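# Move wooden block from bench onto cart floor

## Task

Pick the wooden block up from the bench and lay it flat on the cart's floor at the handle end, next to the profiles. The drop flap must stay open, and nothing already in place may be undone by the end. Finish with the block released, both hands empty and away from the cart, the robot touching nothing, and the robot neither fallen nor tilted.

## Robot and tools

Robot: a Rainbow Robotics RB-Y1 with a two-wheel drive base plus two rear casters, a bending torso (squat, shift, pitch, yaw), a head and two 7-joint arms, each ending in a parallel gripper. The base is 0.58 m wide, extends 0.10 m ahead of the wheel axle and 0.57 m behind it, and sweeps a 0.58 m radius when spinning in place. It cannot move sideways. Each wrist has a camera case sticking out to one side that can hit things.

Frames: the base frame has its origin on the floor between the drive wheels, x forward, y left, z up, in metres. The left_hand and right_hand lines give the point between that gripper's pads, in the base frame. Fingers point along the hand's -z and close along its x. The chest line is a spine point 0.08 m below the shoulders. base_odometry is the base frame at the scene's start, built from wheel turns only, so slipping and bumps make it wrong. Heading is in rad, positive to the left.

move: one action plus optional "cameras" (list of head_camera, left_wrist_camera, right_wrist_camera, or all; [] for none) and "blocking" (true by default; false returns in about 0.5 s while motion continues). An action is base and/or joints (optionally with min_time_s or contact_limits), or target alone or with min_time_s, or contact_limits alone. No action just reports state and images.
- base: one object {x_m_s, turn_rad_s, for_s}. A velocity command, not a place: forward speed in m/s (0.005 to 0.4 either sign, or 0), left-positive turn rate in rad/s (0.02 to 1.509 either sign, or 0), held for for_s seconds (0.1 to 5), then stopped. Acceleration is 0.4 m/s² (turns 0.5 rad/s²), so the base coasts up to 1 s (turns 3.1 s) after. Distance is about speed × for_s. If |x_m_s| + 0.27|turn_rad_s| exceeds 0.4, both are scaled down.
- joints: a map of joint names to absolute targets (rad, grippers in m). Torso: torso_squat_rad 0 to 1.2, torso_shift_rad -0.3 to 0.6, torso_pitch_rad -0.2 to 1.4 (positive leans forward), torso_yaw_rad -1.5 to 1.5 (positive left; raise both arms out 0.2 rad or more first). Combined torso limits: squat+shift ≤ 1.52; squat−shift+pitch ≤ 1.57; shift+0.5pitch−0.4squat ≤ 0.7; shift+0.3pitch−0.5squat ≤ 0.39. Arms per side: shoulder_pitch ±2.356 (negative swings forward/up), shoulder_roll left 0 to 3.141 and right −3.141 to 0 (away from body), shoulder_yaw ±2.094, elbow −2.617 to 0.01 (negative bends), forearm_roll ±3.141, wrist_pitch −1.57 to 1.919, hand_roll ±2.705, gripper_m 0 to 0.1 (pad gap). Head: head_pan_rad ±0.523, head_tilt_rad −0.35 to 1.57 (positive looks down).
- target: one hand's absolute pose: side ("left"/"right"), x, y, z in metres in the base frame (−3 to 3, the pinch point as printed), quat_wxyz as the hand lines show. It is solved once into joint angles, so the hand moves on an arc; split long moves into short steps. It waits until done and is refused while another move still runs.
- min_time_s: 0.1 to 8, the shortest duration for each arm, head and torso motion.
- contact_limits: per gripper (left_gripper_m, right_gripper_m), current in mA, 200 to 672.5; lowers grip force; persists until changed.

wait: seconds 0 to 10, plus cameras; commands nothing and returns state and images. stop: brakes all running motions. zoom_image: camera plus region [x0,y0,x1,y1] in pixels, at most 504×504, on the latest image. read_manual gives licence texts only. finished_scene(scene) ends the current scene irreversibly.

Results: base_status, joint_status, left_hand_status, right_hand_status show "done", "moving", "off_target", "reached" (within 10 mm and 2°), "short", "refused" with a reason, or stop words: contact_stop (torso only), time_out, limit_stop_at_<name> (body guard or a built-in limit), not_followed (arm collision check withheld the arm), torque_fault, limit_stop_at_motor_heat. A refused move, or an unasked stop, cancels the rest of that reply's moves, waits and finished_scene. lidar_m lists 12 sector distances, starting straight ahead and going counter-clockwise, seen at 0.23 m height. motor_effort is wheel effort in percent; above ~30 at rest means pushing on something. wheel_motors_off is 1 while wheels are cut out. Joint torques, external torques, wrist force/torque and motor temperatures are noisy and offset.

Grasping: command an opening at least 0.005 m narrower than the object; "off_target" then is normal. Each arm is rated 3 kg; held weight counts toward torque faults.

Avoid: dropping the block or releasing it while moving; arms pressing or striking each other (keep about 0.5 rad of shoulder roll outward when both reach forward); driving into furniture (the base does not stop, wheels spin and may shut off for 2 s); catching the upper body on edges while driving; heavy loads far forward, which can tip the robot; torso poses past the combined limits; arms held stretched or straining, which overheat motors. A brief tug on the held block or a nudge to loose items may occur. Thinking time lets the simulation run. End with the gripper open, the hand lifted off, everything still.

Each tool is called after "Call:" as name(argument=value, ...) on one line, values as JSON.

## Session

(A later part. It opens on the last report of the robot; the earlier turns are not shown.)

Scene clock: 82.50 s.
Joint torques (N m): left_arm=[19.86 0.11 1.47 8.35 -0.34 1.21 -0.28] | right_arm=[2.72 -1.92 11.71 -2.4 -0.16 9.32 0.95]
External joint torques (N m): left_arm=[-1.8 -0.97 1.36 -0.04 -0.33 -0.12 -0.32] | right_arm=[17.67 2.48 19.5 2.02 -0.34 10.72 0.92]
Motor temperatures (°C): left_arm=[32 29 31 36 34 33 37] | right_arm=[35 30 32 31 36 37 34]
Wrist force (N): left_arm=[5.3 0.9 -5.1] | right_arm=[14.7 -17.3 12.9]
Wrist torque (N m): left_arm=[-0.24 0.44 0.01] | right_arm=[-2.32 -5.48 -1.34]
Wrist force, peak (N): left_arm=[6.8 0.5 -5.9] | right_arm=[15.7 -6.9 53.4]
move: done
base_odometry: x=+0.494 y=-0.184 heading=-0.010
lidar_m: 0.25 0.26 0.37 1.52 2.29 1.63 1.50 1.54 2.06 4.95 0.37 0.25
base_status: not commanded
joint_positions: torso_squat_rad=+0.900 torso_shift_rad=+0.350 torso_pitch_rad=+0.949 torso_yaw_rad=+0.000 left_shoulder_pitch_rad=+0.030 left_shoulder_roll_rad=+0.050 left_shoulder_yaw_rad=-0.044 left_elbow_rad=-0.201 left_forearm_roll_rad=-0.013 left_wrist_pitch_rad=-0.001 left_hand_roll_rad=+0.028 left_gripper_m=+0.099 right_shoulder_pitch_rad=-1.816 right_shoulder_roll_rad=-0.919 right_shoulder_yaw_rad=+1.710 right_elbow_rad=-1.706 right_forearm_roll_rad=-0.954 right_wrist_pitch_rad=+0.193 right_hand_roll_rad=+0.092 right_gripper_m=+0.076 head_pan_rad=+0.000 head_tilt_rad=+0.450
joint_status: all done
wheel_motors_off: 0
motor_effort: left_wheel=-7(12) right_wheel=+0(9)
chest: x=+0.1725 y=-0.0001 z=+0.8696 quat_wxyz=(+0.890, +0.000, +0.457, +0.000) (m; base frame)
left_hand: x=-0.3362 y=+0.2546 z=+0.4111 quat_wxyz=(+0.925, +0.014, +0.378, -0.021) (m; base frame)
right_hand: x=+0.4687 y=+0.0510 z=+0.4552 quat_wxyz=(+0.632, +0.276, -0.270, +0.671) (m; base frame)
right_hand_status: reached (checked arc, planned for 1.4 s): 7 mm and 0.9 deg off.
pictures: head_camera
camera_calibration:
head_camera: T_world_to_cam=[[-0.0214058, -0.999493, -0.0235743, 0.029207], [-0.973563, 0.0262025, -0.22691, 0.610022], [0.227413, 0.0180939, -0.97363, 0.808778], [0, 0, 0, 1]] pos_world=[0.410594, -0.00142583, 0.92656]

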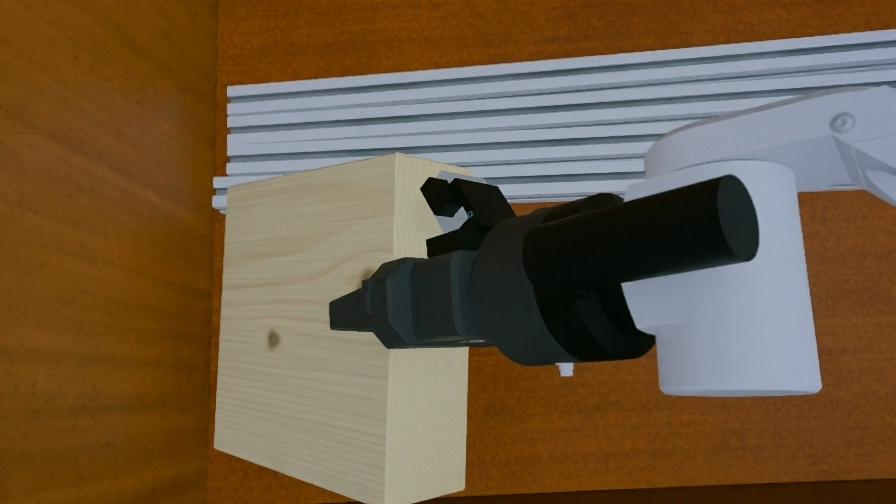

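Call:
move(target={"side":"right","x":0.452,"y":0.045,"z":0.475,"quat_wxyz":[0.633,0.279,-0.263,0.672]}, min_time_s=0.6, cameras=[])

Call:
move(target={"side":"right","x":0.453,"y":0.045,"z":0.452,"quat_wxyz":[0.633,0.279,-0.263,0.672]}, min_time_s=0.6, cameras=["head_camera"])

Scene clock: 85.60 s.
Joint torques (N m): left_arm=[20.03 0.32 2.1 8.36 -0.31 1.22 -0.25] | right_arm=[-19.58 -2.07 -14.71 -11.85 0.29 -6.51 -0.01]
External joint torques (N m): left_arm=[-1.66 -0.74 1.99 -0.04 -0.3 -0.1 -0.29] | right_arm=[-5.58 2.6 -6.93 -6.83 0.09 -5.11 -0.04]
Motor temperatures (°C): left_arm=[32 29 31 36 34 33 37] | right_arm=[35 30 32 31 36 37 34]
Wrist force (N): left_arm=[5.9 0.1 -5.8] | right_arm=[-19.8 0.6 -18.7]
Wrist torque (N m): left_arm=[-0.15 0.49 0.03] | right_arm=[-0.04 1.04 -0.18]
Wrist force, peak (N): left_arm=[6.4 -0.2 -6.4] | right_arm=[-23.5 1.3 -18.1]
move: done
base_odometry: x=+0.494 y=-0.184 heading=-0.010
lidar_m: 0.25 0.26 0.37 1.52 2.27 1.63 1.49 1.54 2.05 4.95 0.38 0.26
base_status: not commanded
joint_positions: torso_squat_rad=+0.900 torso_shift_rad=+0.350 torso_pitch_rad=+0.951 torso_yaw_rad=+0.000 left_shoulder_pitch_rad=+0.030 left_shoulder_roll_rad=+0.050 left_shoulder_yaw_rad=-0.044 left_elbow_rad=-0.201 left_forearm_roll_rad=-0.013 left_wrist_pitch_rad=-0.001 left_hand_roll_rad=+0.028 left_gripper_m=+0.099 right_shoulder_pitch_rad=-1.781 right_shoulder_roll_rad=-0.984 right_shoulder_yaw_rad=+1.651 right_elbow_rad=-1.836 right_forearm_roll_rad=-0.883 right_wrist_pitch_rad=+0.282 right_hand_roll_rad=+0.035 right_gripper_m=+0.074 head_pan_rad=+0.000 head_tilt_rad=+0.450
joint_status: all done
wheel_motors_off: 0
motor_effort: left_wheel=-2(7) right_wheel=+1(3)
chest: x=+0.1731 y=+0.0001 z=+0.8691 quat_wxyz=(+0.889, +0.000, +0.458, +0.000) (m; base frame)
left_hand: x=-0.3365 y=+0.2545 z=+0.4115 quat_wxyz=(+0.925, +0.014, +0.379, -0.021) (m; base frame)
right_hand: x=+0.4520 y=+0.0435 z=+0.4723 quat_wxyz=(+0.634, +0.280, -0.260, +0.672) (m; base frame)
right_hand_status: reached (checked arc, planned for 0.6 s): 3 mm and 0.4 deg off.
pictures: none
No camera images: "cameras" was empty.

Scene clock: 86.53 s.
Joint torques (N m): left_arm=[19.75 0.42 1.89 8.32 -0.4 1.24 -0.3] | right_arm=[-2.64 2.11 5.81 -4.97 1.32 4.79 2.14]
External joint torques (N m): left_arm=[-1.92 -0.65 1.78 -0.07 -0.39 -0.09 -0.34] | right_arm=[11.5 6.62 13.42 -0.08 1.13 6.2 2.11]
Motor temperatures (°C): left_arm=[32 29 31 36 34 33 37] | right_arm=[35 30 32 31 36 37 34]
Wrist force (N): left_arm=[6.2 0.1 -5.3] | right_arm=[6.7 -15.8 18.7]
Wrist torque (N m): left_arm=[-0.13 0.52 0.06] | right_arm=[0.09 -3.51 -2.34]
Wrist force, peak (N): left_arm=[6.3 1.4 -6.8] | right_arm=[5.0 -20.6 28.6]
move: done
base_odometry: x=+0.494 y=-0.184 heading=-0.010
lidar_m: 0.24 0.26 0.36 1.52 2.28 1.62 1.49 1.54 2.06 4.96 0.36 0.25
base_status: not commanded
joint_positions: torso_squat_rad=+0.900 torso_shift_rad=+0.350 torso_pitch_rad=+0.949 torso_yaw_rad=+0.000 left_shoulder_pitch_rad=+0.030 left_shoulder_roll_rad=+0.050 left_shoulder_yaw_rad=-0.044 left_elbow_rad=-0.201 left_forearm_roll_rad=-0.013 left_wrist_pitch_rad=-0.001 left_hand_roll_rad=+0.028 left_gripper_m=+0.099 right_shoulder_pitch_rad=-1.765 right_shoulder_roll_rad=-0.941 right_shoulder_yaw_rad=+1.672 right_elbow_rad=-1.751 right_forearm_roll_rad=-0.885 right_wrist_pitch_rad=+0.227 right_hand_roll_rad=+0.061 right_gripper_m=+0.075 head_pan_rad=+0.000 head_tilt_rad=+0.450
joint_status: all done
wheel_motors_off: 0
motor_effort: left_wheel=-9(9) right_wheel=+0(4)
chest: x=+0.1727 y=+0.0000 z=+0.8694 quat_wxyz=(+0.889, +0.000, +0.457, +0.000) (m; base frame)
left_hand: x=-0.3363 y=+0.2545 z=+0.4113 quat_wxyz=(+0.925, +0.014, +0.379, -0.021) (m; base frame)
right_hand: x=+0.4559 y=+0.0458 z=+0.4547 quat_wxyz=(+0.633, +0.278, -0.267, +0.672) (m; base frame)
right_hand_status: reached (checked arc, planned for 0.6 s): 4 mm and 0.5 deg off.
pictures: head_camera
camera_calibration:
head_camera: T_world_to_cam=[[-0.0214984, -0.999497, -0.0233102, 0.0290455], [-0.973716, 0.0262205, -0.226249, 0.609677], [0.226747, 0.0178335, -0.97379, 0.808809], [0, 0, 0, 1]] pos_world=[0.410883, -0.00137903, 0.926226]

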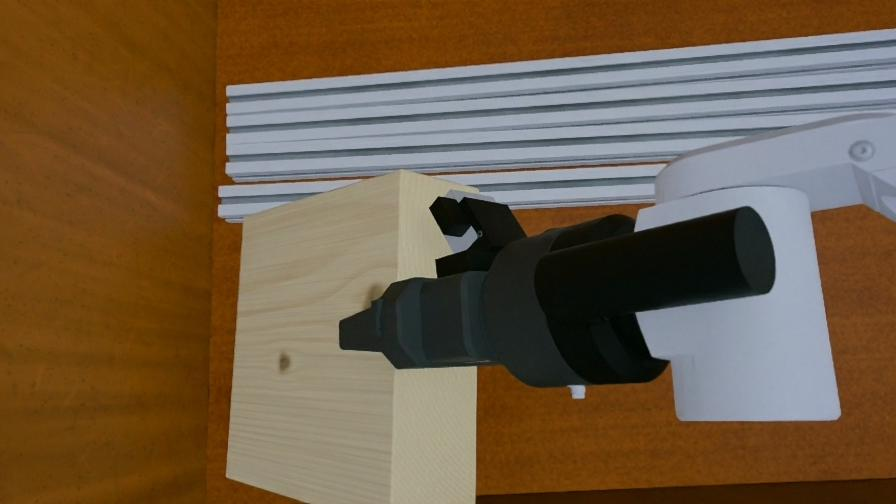

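Call:
move(target={"side":"right","x":0.457,"y":-0.019,"z":0.388,"quat_wxyz":[0.5616,0.4176,-0.3932,0.5964]}, min_time_s=1.3, cameras=[])

Call:
move(joints={"right_gripper_m":0.1}, cameras=["head_camera"])

Call:
move(target={"side":"right","x":0.457,"y":-0.042,"z":0.349,"quat_wxyz":[0.633,0.279,-0.263,0.672]}, min_time_s=1, cameras=[])

Call:
move(target={"side":"right","x":0.458,"y":-0.052,"z":0.34,"quat_wxyz":[0.633,0.279,-0.263,0.672]}, min_time_s=0.5, cameras=[])

Call:
move(target={"side":"right","x":0.461,"y":-0.105,"z":0.39,"quat_wxyz":[0.633,0.279,-0.263,0.672]}, min_time_s=0.8, cameras=["head_camera"])

Scene clock: 90.77 s.
Joint torques (N m): left_arm=[19.82 -0.05 1.86 8.32 -0.4 1.3 -0.34] | right_arm=[-14.88 -4.56 -4.44 -1.21 -0.33 -2.58 0.47]
External joint torques (N m): left_arm=[-1.87 -1.12 1.76 -0.09 -0.39 -0.02 -0.37] | right_arm=[-2.36 1.33 -0.65 -0.27 -0.1 -0.8 0.42]
Motor temperatures (°C): left_arm=[32 28 31 36 34 33 37] | right_arm=[35 30 32 31 36 37 34]
Wrist force (N): left_arm=[6.0 0.2 -5.8] | right_arm=[-13.6 2.0 -2.6]
Wrist torque (N m): left_arm=[-0.13 0.53 0.04] | right_arm=[0.06 -1.00 -0.40]
Wrist force, peak (N): left_arm=[6.6 0.2 -6.4] | right_arm=[12.8 -6.3 58.5]
move: done
base_odometry: x=+0.494 y=-0.184 heading=-0.010
lidar_m: 0.24 0.26 0.37 1.52 2.28 1.62 1.50 1.53 2.06 4.95 0.37 0.26
base_status: not commanded
joint_positions: torso_squat_rad=+0.900 torso_shift_rad=+0.350 torso_pitch_rad=+0.950 torso_yaw_rad=+0.000 left_shoulder_pitch_rad=+0.030 left_shoulder_roll_rad=+0.050 left_shoulder_yaw_rad=-0.044 left_elbow_rad=-0.201 left_forearm_roll_rad=-0.013 left_wrist_pitch_rad=-0.001 left_hand_roll_rad=+0.028 left_gripper_m=+0.099 right_shoulder_pitch_rad=-1.593 right_shoulder_roll_rad=-0.732 right_shoulder_yaw_rad=+1.978 right_elbow_rad=-0.907 right_forearm_roll_rad=-0.632 right_wrist_pitch_rad=-0.918 right_hand_roll_rad=-0.211 right_gripper_m=+0.074 head_pan_rad=+0.000 head_tilt_rad=+0.450
joint_status: all done
wheel_motors_off: 0
motor_effort: left_wheel=+0(16) right_wheel=+2(19)
chest: x=+0.1730 y=+0.0000 z=+0.8691 quat_wxyz=(+0.889, +0.000, +0.457, +0.000) (m; base frame)
left_hand: x=-0.3365 y=+0.2545 z=+0.4115 quat_wxyz=(+0.925, +0.014, +0.379, -0.021) (m; base frame)
right_hand: x=+0.4566 y=-0.0192 z=+0.3873 quat_wxyz=(+0.562, +0.417, -0.392, +0.596) (m; base frame)
right_hand_status: reached (checked arc, planned for 1.3 s): 1 mm and 0.1 deg off.
pictures: none
No camera images: "cameras" was empty.

Scene clock: 91.53 s.
Joint torques (N m): left_arm=[19.92 0.04 1.43 8.19 -0.42 1.3 -0.3] | right_arm=[-14.97 -5.05 -4.52 -1.55 -0.41 -3.33 0.32]
External joint torques (N m): left_arm=[-1.77 -1.02 1.32 -0.21 -0.4 -0.02 -0.34] | right_arm=[-2.45 0.84 -0.74 -0.61 -0.18 -1.55 0.27]
Motor temperatures (°C): left_arm=[32 28 31 36 34 33 37] | right_arm=[35 30 32 31 36 37 34]
Wrist force (N): left_arm=[6.2 0.1 -5.8] | right_arm=[-15.0 2.1 -6.4]
Wrist torque (N m): left_arm=[-0.16 0.51 0.06] | right_arm=[-0.21 -0.73 -0.22]
Wrist force, peak (N): left_arm=[6.5 -0.4 -6.1] | right_arm=[-16.0 1.9 -6.8]
move: done
base_odometry: x=+0.494 y=-0.184 heading=-0.010
lidar_m: 0.24 0.26 0.35 1.52 2.27 1.62 1.49 1.54 2.07 4.95 0.39 0.27
base_status: not commanded
joint_positions: torso_squat_rad=+0.900 torso_shift_rad=+0.350 torso_pitch_rad=+0.950 torso_yaw_rad=+0.000 left_shoulder_pitch_rad=+0.030 left_shoulder_roll_rad=+0.050 left_shoulder_yaw_rad=-0.044 left_elbow_rad=-0.201 left_forearm_roll_rad=-0.013 left_wrist_pitch_rad=-0.001 left_hand_roll_rad=+0.028 left_gripper_m=+0.099 right_shoulder_pitch_rad=-1.593 right_shoulder_roll_rad=-0.732 right_shoulder_yaw_rad=+1.978 right_elbow_rad=-0.907 right_forearm_roll_rad=-0.632 right_wrist_pitch_rad=-0.918 right_hand_roll_rad=-0.211 right_gripper_m=+0.099 head_pan_rad=+0.000 head_tilt_rad=+0.450
joint_status: all done
wheel_motors_off: 0
motor_effort: left_wheel=+0(1) right_wheel=+3(5)
chest: x=+0.1730 y=+0.0000 z=+0.8691 quat_wxyz=(+0.889, +0.000, +0.457, +0.000) (m; base frame)
left_hand: x=-0.3365 y=+0.2545 z=+0.4115 quat_wxyz=(+0.925, +0.014, +0.379, -0.021) (m; base frame)
right_hand: x=+0.4565 y=-0.0191 z=+0.3873 quat_wxyz=(+0.562, +0.417, -0.392, +0.596) (m; base frame)
pictures: head_camera
camera_calibration:
head_camera: T_world_to_cam=[[-0.0213399, -0.9995, -0.0233253, 0.0290664], [-0.973933, 0.0260527, -0.225336, 0.609132], [0.225831, 0.0179087, -0.974002, 0.808833], [0, 0, 0, 1]] pos_world=[0.411215, -0.00130273, 0.925742]

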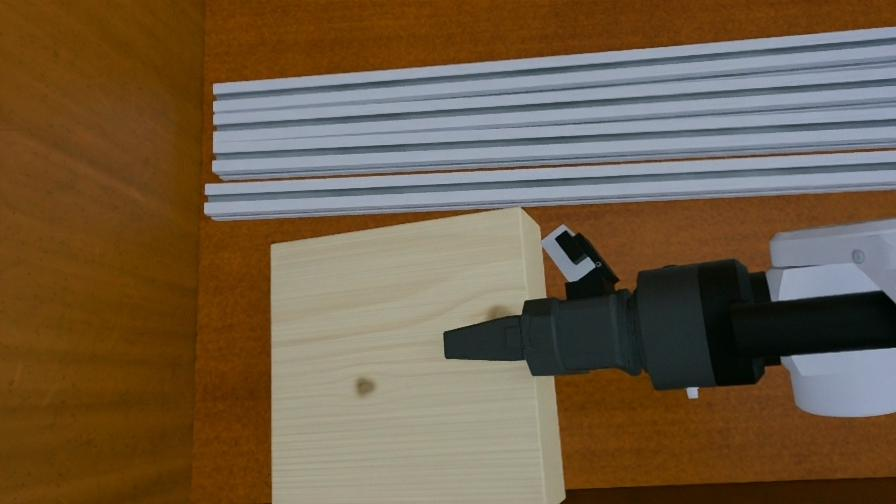

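Scene clock: 92.90 s.
Joint torques (N m): left_arm=[19.71 0.15 1.48 8.37 -0.48 1.16 -0.16] | right_arm=[-5.18 -18.76 8.73 11.87 0.38 13.73 0.03]
External joint torques (N m): left_arm=[-1.95 -0.93 1.37 -0.03 -0.47 -0.16 -0.19] | right_arm=[8.22 -12.91 13.61 14.04 0.35 15.11 0.01]
Motor temperatures (°C): left_arm=[32 28 31 36 34 33 37] | right_arm=[35 30 32 31 36 37 34]
Wrist force (N): left_arm=[5.6 0.4 -6.3] | right_arm=[20.0 4.7 17.4]
Wrist torque (N m): left_arm=[-0.16 0.49 0.05] | right_arm=[0.09 -9.50 0.16]
Wrist force, peak (N): left_arm=[6.1 0.4 -6.3] | right_arm=[11.5 -5.8 36.1]
move: done
base_odometry: x=+0.494 y=-0.184 heading=-0.010
lidar_m: 0.25 0.26 0.35 1.53 2.27 1.61 1.50 1.56 2.04 4.96 0.38 0.28
base_status: not commanded
joint_positions: torso_squat_rad=+0.900 torso_shift_rad=+0.350 torso_pitch_rad=+0.949 torso_yaw_rad=+0.000 left_shoulder_pitch_rad=+0.030 left_shoulder_roll_rad=+0.050 left_shoulder_yaw_rad=-0.044 left_elbow_rad=-0.201 left_forearm_roll_rad=-0.013 left_wrist_pitch_rad=-0.001 left_hand_roll_rad=+0.028 left_gripper_m=+0.099 right_shoulder_pitch_rad=-1.733 right_shoulder_roll_rad=-0.843 right_shoulder_yaw_rad=+2.008 right_elbow_rad=-1.279 right_forearm_roll_rad=-0.651 right_wrist_pitch_rad=-0.295 right_hand_roll_rad=-0.185 right_gripper_m=+0.099 head_pan_rad=+0.000 head_tilt_rad=+0.450
joint_status: all done
wheel_motors_off: 0
motor_effort: left_wheel=+1(8) right_wheel=-2(5)
chest: x=+0.1726 y=+0.0000 z=+0.8695 quat_wxyz=(+0.889, +0.000, +0.457, +0.000) (m; base frame)
left_hand: x=-0.3364 y=+0.2545 z=+0.4113 quat_wxyz=(+0.925, +0.014, +0.378, -0.021) (m; base frame)
right_hand: x=+0.4568 y=-0.0373 z=+0.3523 quat_wxyz=(+0.630, +0.284, -0.266, +0.672) (m; base frame)
right_hand_status: reached (checked arc, planned for 1.0 s): 6 mm and 0.7 deg off.
pictures: none
No camera images: "cameras" was empty.

Scene clock: 93.73 s.
Joint torques (N m): left_arm=[19.58 0.32 1.7 8.34 -0.36 1.25 -0.27] | right_arm=[-1.58 -16.2 9.58 11.94 0.44 14.24 -0.6]
External joint torques (N m): left_arm=[-2.09 -0.76 1.59 -0.06 -0.34 -0.07 -0.31] | right_arm=[11.66 -10.15 14.17 13.8 0.43 15.63 -0.63]
Motor temperatures (°C): left_arm=[32 28 31 36 34 33 37] | right_arm=[35 30 32 31 36 38 34]
Wrist force (N): left_arm=[6.4 0.5 -5.9] | right_arm=[20.2 0.9 20.5]
Wrist torque (N m): left_arm=[-0.19 0.58 0.02] | right_arm=[-0.03 -10.09 0.38]
Wrist force, peak (N): left_arm=[6.2 0.8 -6.3] | right_arm=[19.4 1.8 24.1]
move: done
base_odometry: x=+0.494 y=-0.184 heading=-0.010
lidar_m: 0.25 0.26 0.36 1.54 2.28 1.62 1.50 1.54 2.05 4.96 0.38 0.27
base_status: not commanded
joint_positions: torso_squat_rad=+0.900 torso_shift_rad=+0.350 torso_pitch_rad=+0.949 torso_yaw_rad=+0.000 left_shoulder_pitch_rad=+0.030 left_shoulder_roll_rad=+0.050 left_shoulder_yaw_rad=-0.044 left_elbow_rad=-0.201 left_forearm_roll_rad=-0.013 left_wrist_pitch_rad=-0.001 left_hand_roll_rad=+0.028 left_gripper_m=+0.099 right_shoulder_pitch_rad=-1.716 right_shoulder_roll_rad=-0.834 right_shoulder_yaw_rad=+2.022 right_elbow_rad=-1.225 right_forearm_roll_rad=-0.644 right_wrist_pitch_rad=-0.337 right_hand_roll_rad=-0.190 right_gripper_m=+0.099 head_pan_rad=+0.000 head_tilt_rad=+0.450
joint_status: all done
wheel_motors_off: 0
motor_effort: left_wheel=+3(7) right_wheel=+0(4)
chest: x=+0.1726 y=+0.0000 z=+0.8695 quat_wxyz=(+0.890, +0.000, +0.457, +0.000) (m; base frame)
left_hand: x=-0.3364 y=+0.2545 z=+0.4113 quat_wxyz=(+0.925, +0.014, +0.378, -0.021) (m; base frame)
right_hand: x=+0.4580 y=-0.0476 z=+0.3437 quat_wxyz=(+0.631, +0.282, -0.267, +0.672) (m; base frame)
right_hand_status: reached (checked arc, planned for 0.5 s): 6 mm and 0.5 deg off.
pictures: none
No camera images: "cameras" was empty.

Scene clock: 94.90 s.
Joint torques (N m): left_arm=[19.91 0.02 1.94 8.34 -0.38 1.18 -0.3] | right_arm=[-13.87 -8.62 -3.63 -2.64 0.14 -1.16 0.28]
External joint torques (N m): left_arm=[-1.77 -1.05 1.84 -0.06 -0.37 -0.14 -0.34] | right_arm=[-1.46 -0.49 1.06 -0.55 0.12 0.21 0.25]
Motor temperatures (°C): left_arm=[32 28 31 36 34 33 37] | right_arm=[35 30 32 31 36 38 34]
Wrist force (N): left_arm=[6.0 -0.1 -5.5] | right_arm=[-3.8 2.9 -3.0]
Wrist torque (N m): left_arm=[-0.09 0.52 0.07] | right_arm=[-0.35 -0.13 -0.10]
Wrist force, peak (N): left_arm=[6.9 0.1 -6.4] | right_arm=[20.9 0.7 21.6]
move: done
base_odometry: x=+0.494 y=-0.184 heading=-0.010
lidar_m: 0.25 0.27 0.37 1.52 2.27 1.62 1.49 1.55 2.07 4.96 0.38 0.25
base_status: not commanded
joint_positions: torso_squat_rad=+0.900 torso_shift_rad=+0.350 torso_pitch_rad=+0.950 torso_yaw_rad=+0.000 left_shoulder_pitch_rad=+0.030 left_shoulder_roll_rad=+0.050 left_shoulder_yaw_rad=-0.044 left_elbow_rad=-0.201 left_forearm_roll_rad=-0.013 left_wrist_pitch_rad=-0.001 left_hand_roll_rad=+0.028 left_gripper_m=+0.099 right_shoulder_pitch_rad=-1.803 right_shoulder_roll_rad=-1.087 right_shoulder_yaw_rad=+2.070 right_elbow_rad=-1.483 right_forearm_roll_rad=-0.607 right_wrist_pitch_rad=-0.333 right_hand_roll_rad=-0.178 right_gripper_m=+0.099 head_pan_rad=+0.000 head_tilt_rad=+0.450
joint_status: all done
wheel_motors_off: 0
motor_effort: left_wheel=+0(5) right_wheel=+1(5)
chest: x=+0.1729 y=+0.0000 z=+0.8692 quat_wxyz=(+0.889, +0.000, +0.457, +0.000) (m; base frame)
left_hand: x=-0.3364 y=+0.2545 z=+0.4114 quat_wxyz=(+0.925, +0.014, +0.379, -0.021) (m; base frame)
right_hand: x=+0.4608 y=-0.1051 z=+0.3894 quat_wxyz=(+0.633, +0.279, -0.263, +0.672) (m; base frame)
right_hand_status: reached (checked arc, planned for 0.8 s): 1 mm and 0.1 deg off.
pictures: head_camera
camera_calibration:
head_camera: T_world_to_cam=[[-0.0213369, -0.999502, -0.0232676, 0.0290305], [-0.97387, 0.0260417, -0.225607, 0.609283], [0.226101, 0.0178458, -0.97394, 0.808829], [0, 0, 0, 1]] pos_world=[0.411106, -0.00128492, 0.925885]

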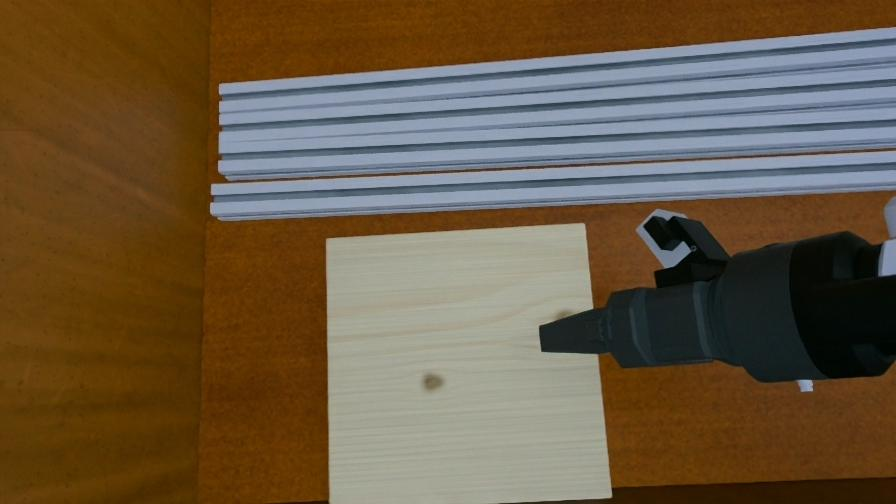

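Call:
move(target={"side":"right","x":0.445,"y":-0.15,"z":0.64,"quat_wxyz":[0.653,0.271,-0.271,0.653]}, min_time_s=1, cameras=["head_camera"])

Call:
move(base={"x_m_s":-0.3,"for_s":1.8}, joints={"torso_squat_rad":0.6,"torso_shift_rad":0.15,"torso_pitch_rad":0.6}, cameras=[])

Call:
finished_scene(scene=2)

Scene clock: 98.33 s.
Joint torques (N m): left_arm=[20.05 0.27 1.89 8.33 -0.38 1.13 -0.29] | right_arm=[-5.5 -11.88 -6.91 -2.47 -0.95 0.25 0.27]
External joint torques (N m): left_arm=[-1.63 -0.8 1.79 -0.07 -0.36 -0.19 -0.33] | right_arm=[0.68 0.12 -0.35 -0.06 -0.4 0.04 0.24]
Motor temperatures (°C): left_arm=[32 28 31 36 34 33 37] | right_arm=[35 30 32 31 36 38 34]
Wrist force (N): left_arm=[5.7 0.2 -5.3] | right_arm=[-3.6 3.1 -3.5]
Wrist torque (N m): left_arm=[-0.14 0.51 0.02] | right_arm=[-0.37 -0.07 -0.10]
Wrist force, peak (N): left_arm=[6.7 -0.6 -6.6] | right_arm=[-4.4 3.3 -3.7]
move: done
base_odometry: x=+0.494 y=-0.184 heading=-0.010
lidar_m: 0.24 0.26 0.37 1.54 2.28 1.62 1.48 1.54 2.03 4.94 0.39 0.26
base_status: not commanded
joint_positions: torso_squat_rad=+0.900 torso_shift_rad=+0.350 torso_pitch_rad=+0.950 torso_yaw_rad=+0.000 left_shoulder_pitch_rad=+0.030 left_shoulder_roll_rad=+0.050 left_shoulder_yaw_rad=-0.044 left_elbow_rad=-0.201 left_forearm_roll_rad=-0.013 left_wrist_pitch_rad=-0.001 left_hand_roll_rad=+0.028 left_gripper_m=+0.099 right_shoulder_pitch_rad=-1.432 right_shoulder_roll_rad=-1.983 right_shoulder_yaw_rad=+1.161 right_elbow_rad=-2.384 right_forearm_roll_rad=+0.821 right_wrist_pitch_rad=-0.365 right_hand_roll_rad=-1.718 right_gripper_m=+0.099 head_pan_rad=+0.000 head_tilt_rad=+0.450
joint_status: all done
wheel_motors_off: 0
motor_effort: left_wheel=-1(1) right_wheel=+1(3)
chest: x=+0.1729 y=+0.0001 z=+0.8692 quat_wxyz=(+0.889, +0.000, +0.457, +0.000) (m; base frame)
left_hand: x=-0.3364 y=+0.2545 z=+0.4114 quat_wxyz=(+0.925, +0.014, +0.379, -0.021) (m; base frame)
right_hand: x=+0.4454 y=-0.1504 z=+0.6400 quat_wxyz=(+0.652, +0.273, -0.276, +0.652) (m; base frame)
right_hand_status: reached (checked arc, planned for 1.3 s): 1 mm and 0.7 deg off.
pictures: head_camera
camera_calibration:
head_camera: T_world_to_cam=[[-0.0213543, -0.999503, -0.0232098, 0.0289993], [-0.973853, 0.0260469, -0.225679, 0.609323], [0.226171, 0.0177837, -0.973925, 0.808831], [0, 0, 0, 1]] pos_world=[0.411076, -0.00127012, 0.925925]

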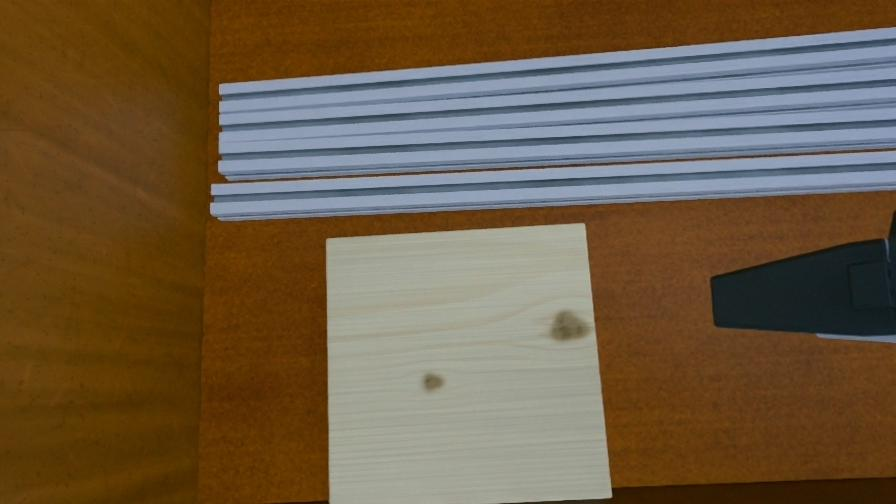

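Scene clock: 101.27 s.
Joint torques (N m): left_arm=[12.54 0.33 1.74 5.41 -0.35 0.54 -0.22] | right_arm=[-7.25 -10.31 -8.16 0.37 -0.78 0.95 0.27]
External joint torques (N m): left_arm=[-1.83 -1.03 1.61 -0.14 -0.34 -0.19 -0.25] | right_arm=[0.2 -0.24 -0.18 0.17 -0.23 0.1 0.24]
Motor temperatures (°C): left_arm=[32 28 31 36 34 33 37] | right_arm=[34 30 32 31 36 37 34]
Wrist force (N): left_arm=[4.2 0.7 -7.2] | right_arm=[-3.6 5.4 -3.0]
Wrist torque (N m): left_arm=[-0.23 0.46 0.03] | right_arm=[-0.48 -0.06 -0.12]
Wrist force, peak (N): left_arm=[6.5 0.4 -6.4] | right_arm=[-3.4 5.8 -3.0]
move: done
base_odometry: x=-0.046 y=-0.178 heading=-0.012
lidar_m: 0.79 0.82 1.72 4.58 1.49 1.03 0.96 0.98 1.31 3.25 1.17 0.84
base_status: done (sent for 1.8 of 1.8 s)
joint_positions: torso_squat_rad=+0.600 torso_shift_rad=+0.150 torso_pitch_rad=+0.600 torso_yaw_rad=+0.000 left_shoulder_pitch_rad=+0.030 left_shoulder_roll_rad=+0.050 left_shoulder_yaw_rad=-0.044 left_elbow_rad=-0.201 left_forearm_roll_rad=-0.013 left_wrist_pitch_rad=-0.001 left_hand_roll_rad=+0.028 left_gripper_m=+0.099 right_shoulder_pitch_rad=-1.432 right_shoulder_roll_rad=-1.983 right_shoulder_yaw_rad=+1.161 right_elbow_rad=-2.384 right_forearm_roll_rad=+0.821 right_wrist_pitch_rad=-0.365 right_hand_roll_rad=-1.718 right_gripper_m=+0.099 head_pan_rad=+0.000 head_tilt_rad=+0.450
joint_status: all done
wheel_motors_off: 0
motor_effort: left_wheel=-20(33) right_wheel=+19(40)
chest: x=+0.0330 y=+0.0001 z=+1.1071 quat_wxyz=(+0.955, +0.000, +0.295, +0.000) (m; base frame)
left_hand: x=-0.2884 y=+0.2545 z=+0.5024 quat_wxyz=(+0.977, +0.018, +0.212, -0.018) (m; base frame)
right_hand: x=+0.3676 y=-0.1503 z=+0.9852 quat_wxyz=(+0.594, +0.156, -0.385, +0.689) (m; base frame)
pictures: none
No camera images: "cameras" was empty.

The scene is finished: the task was done.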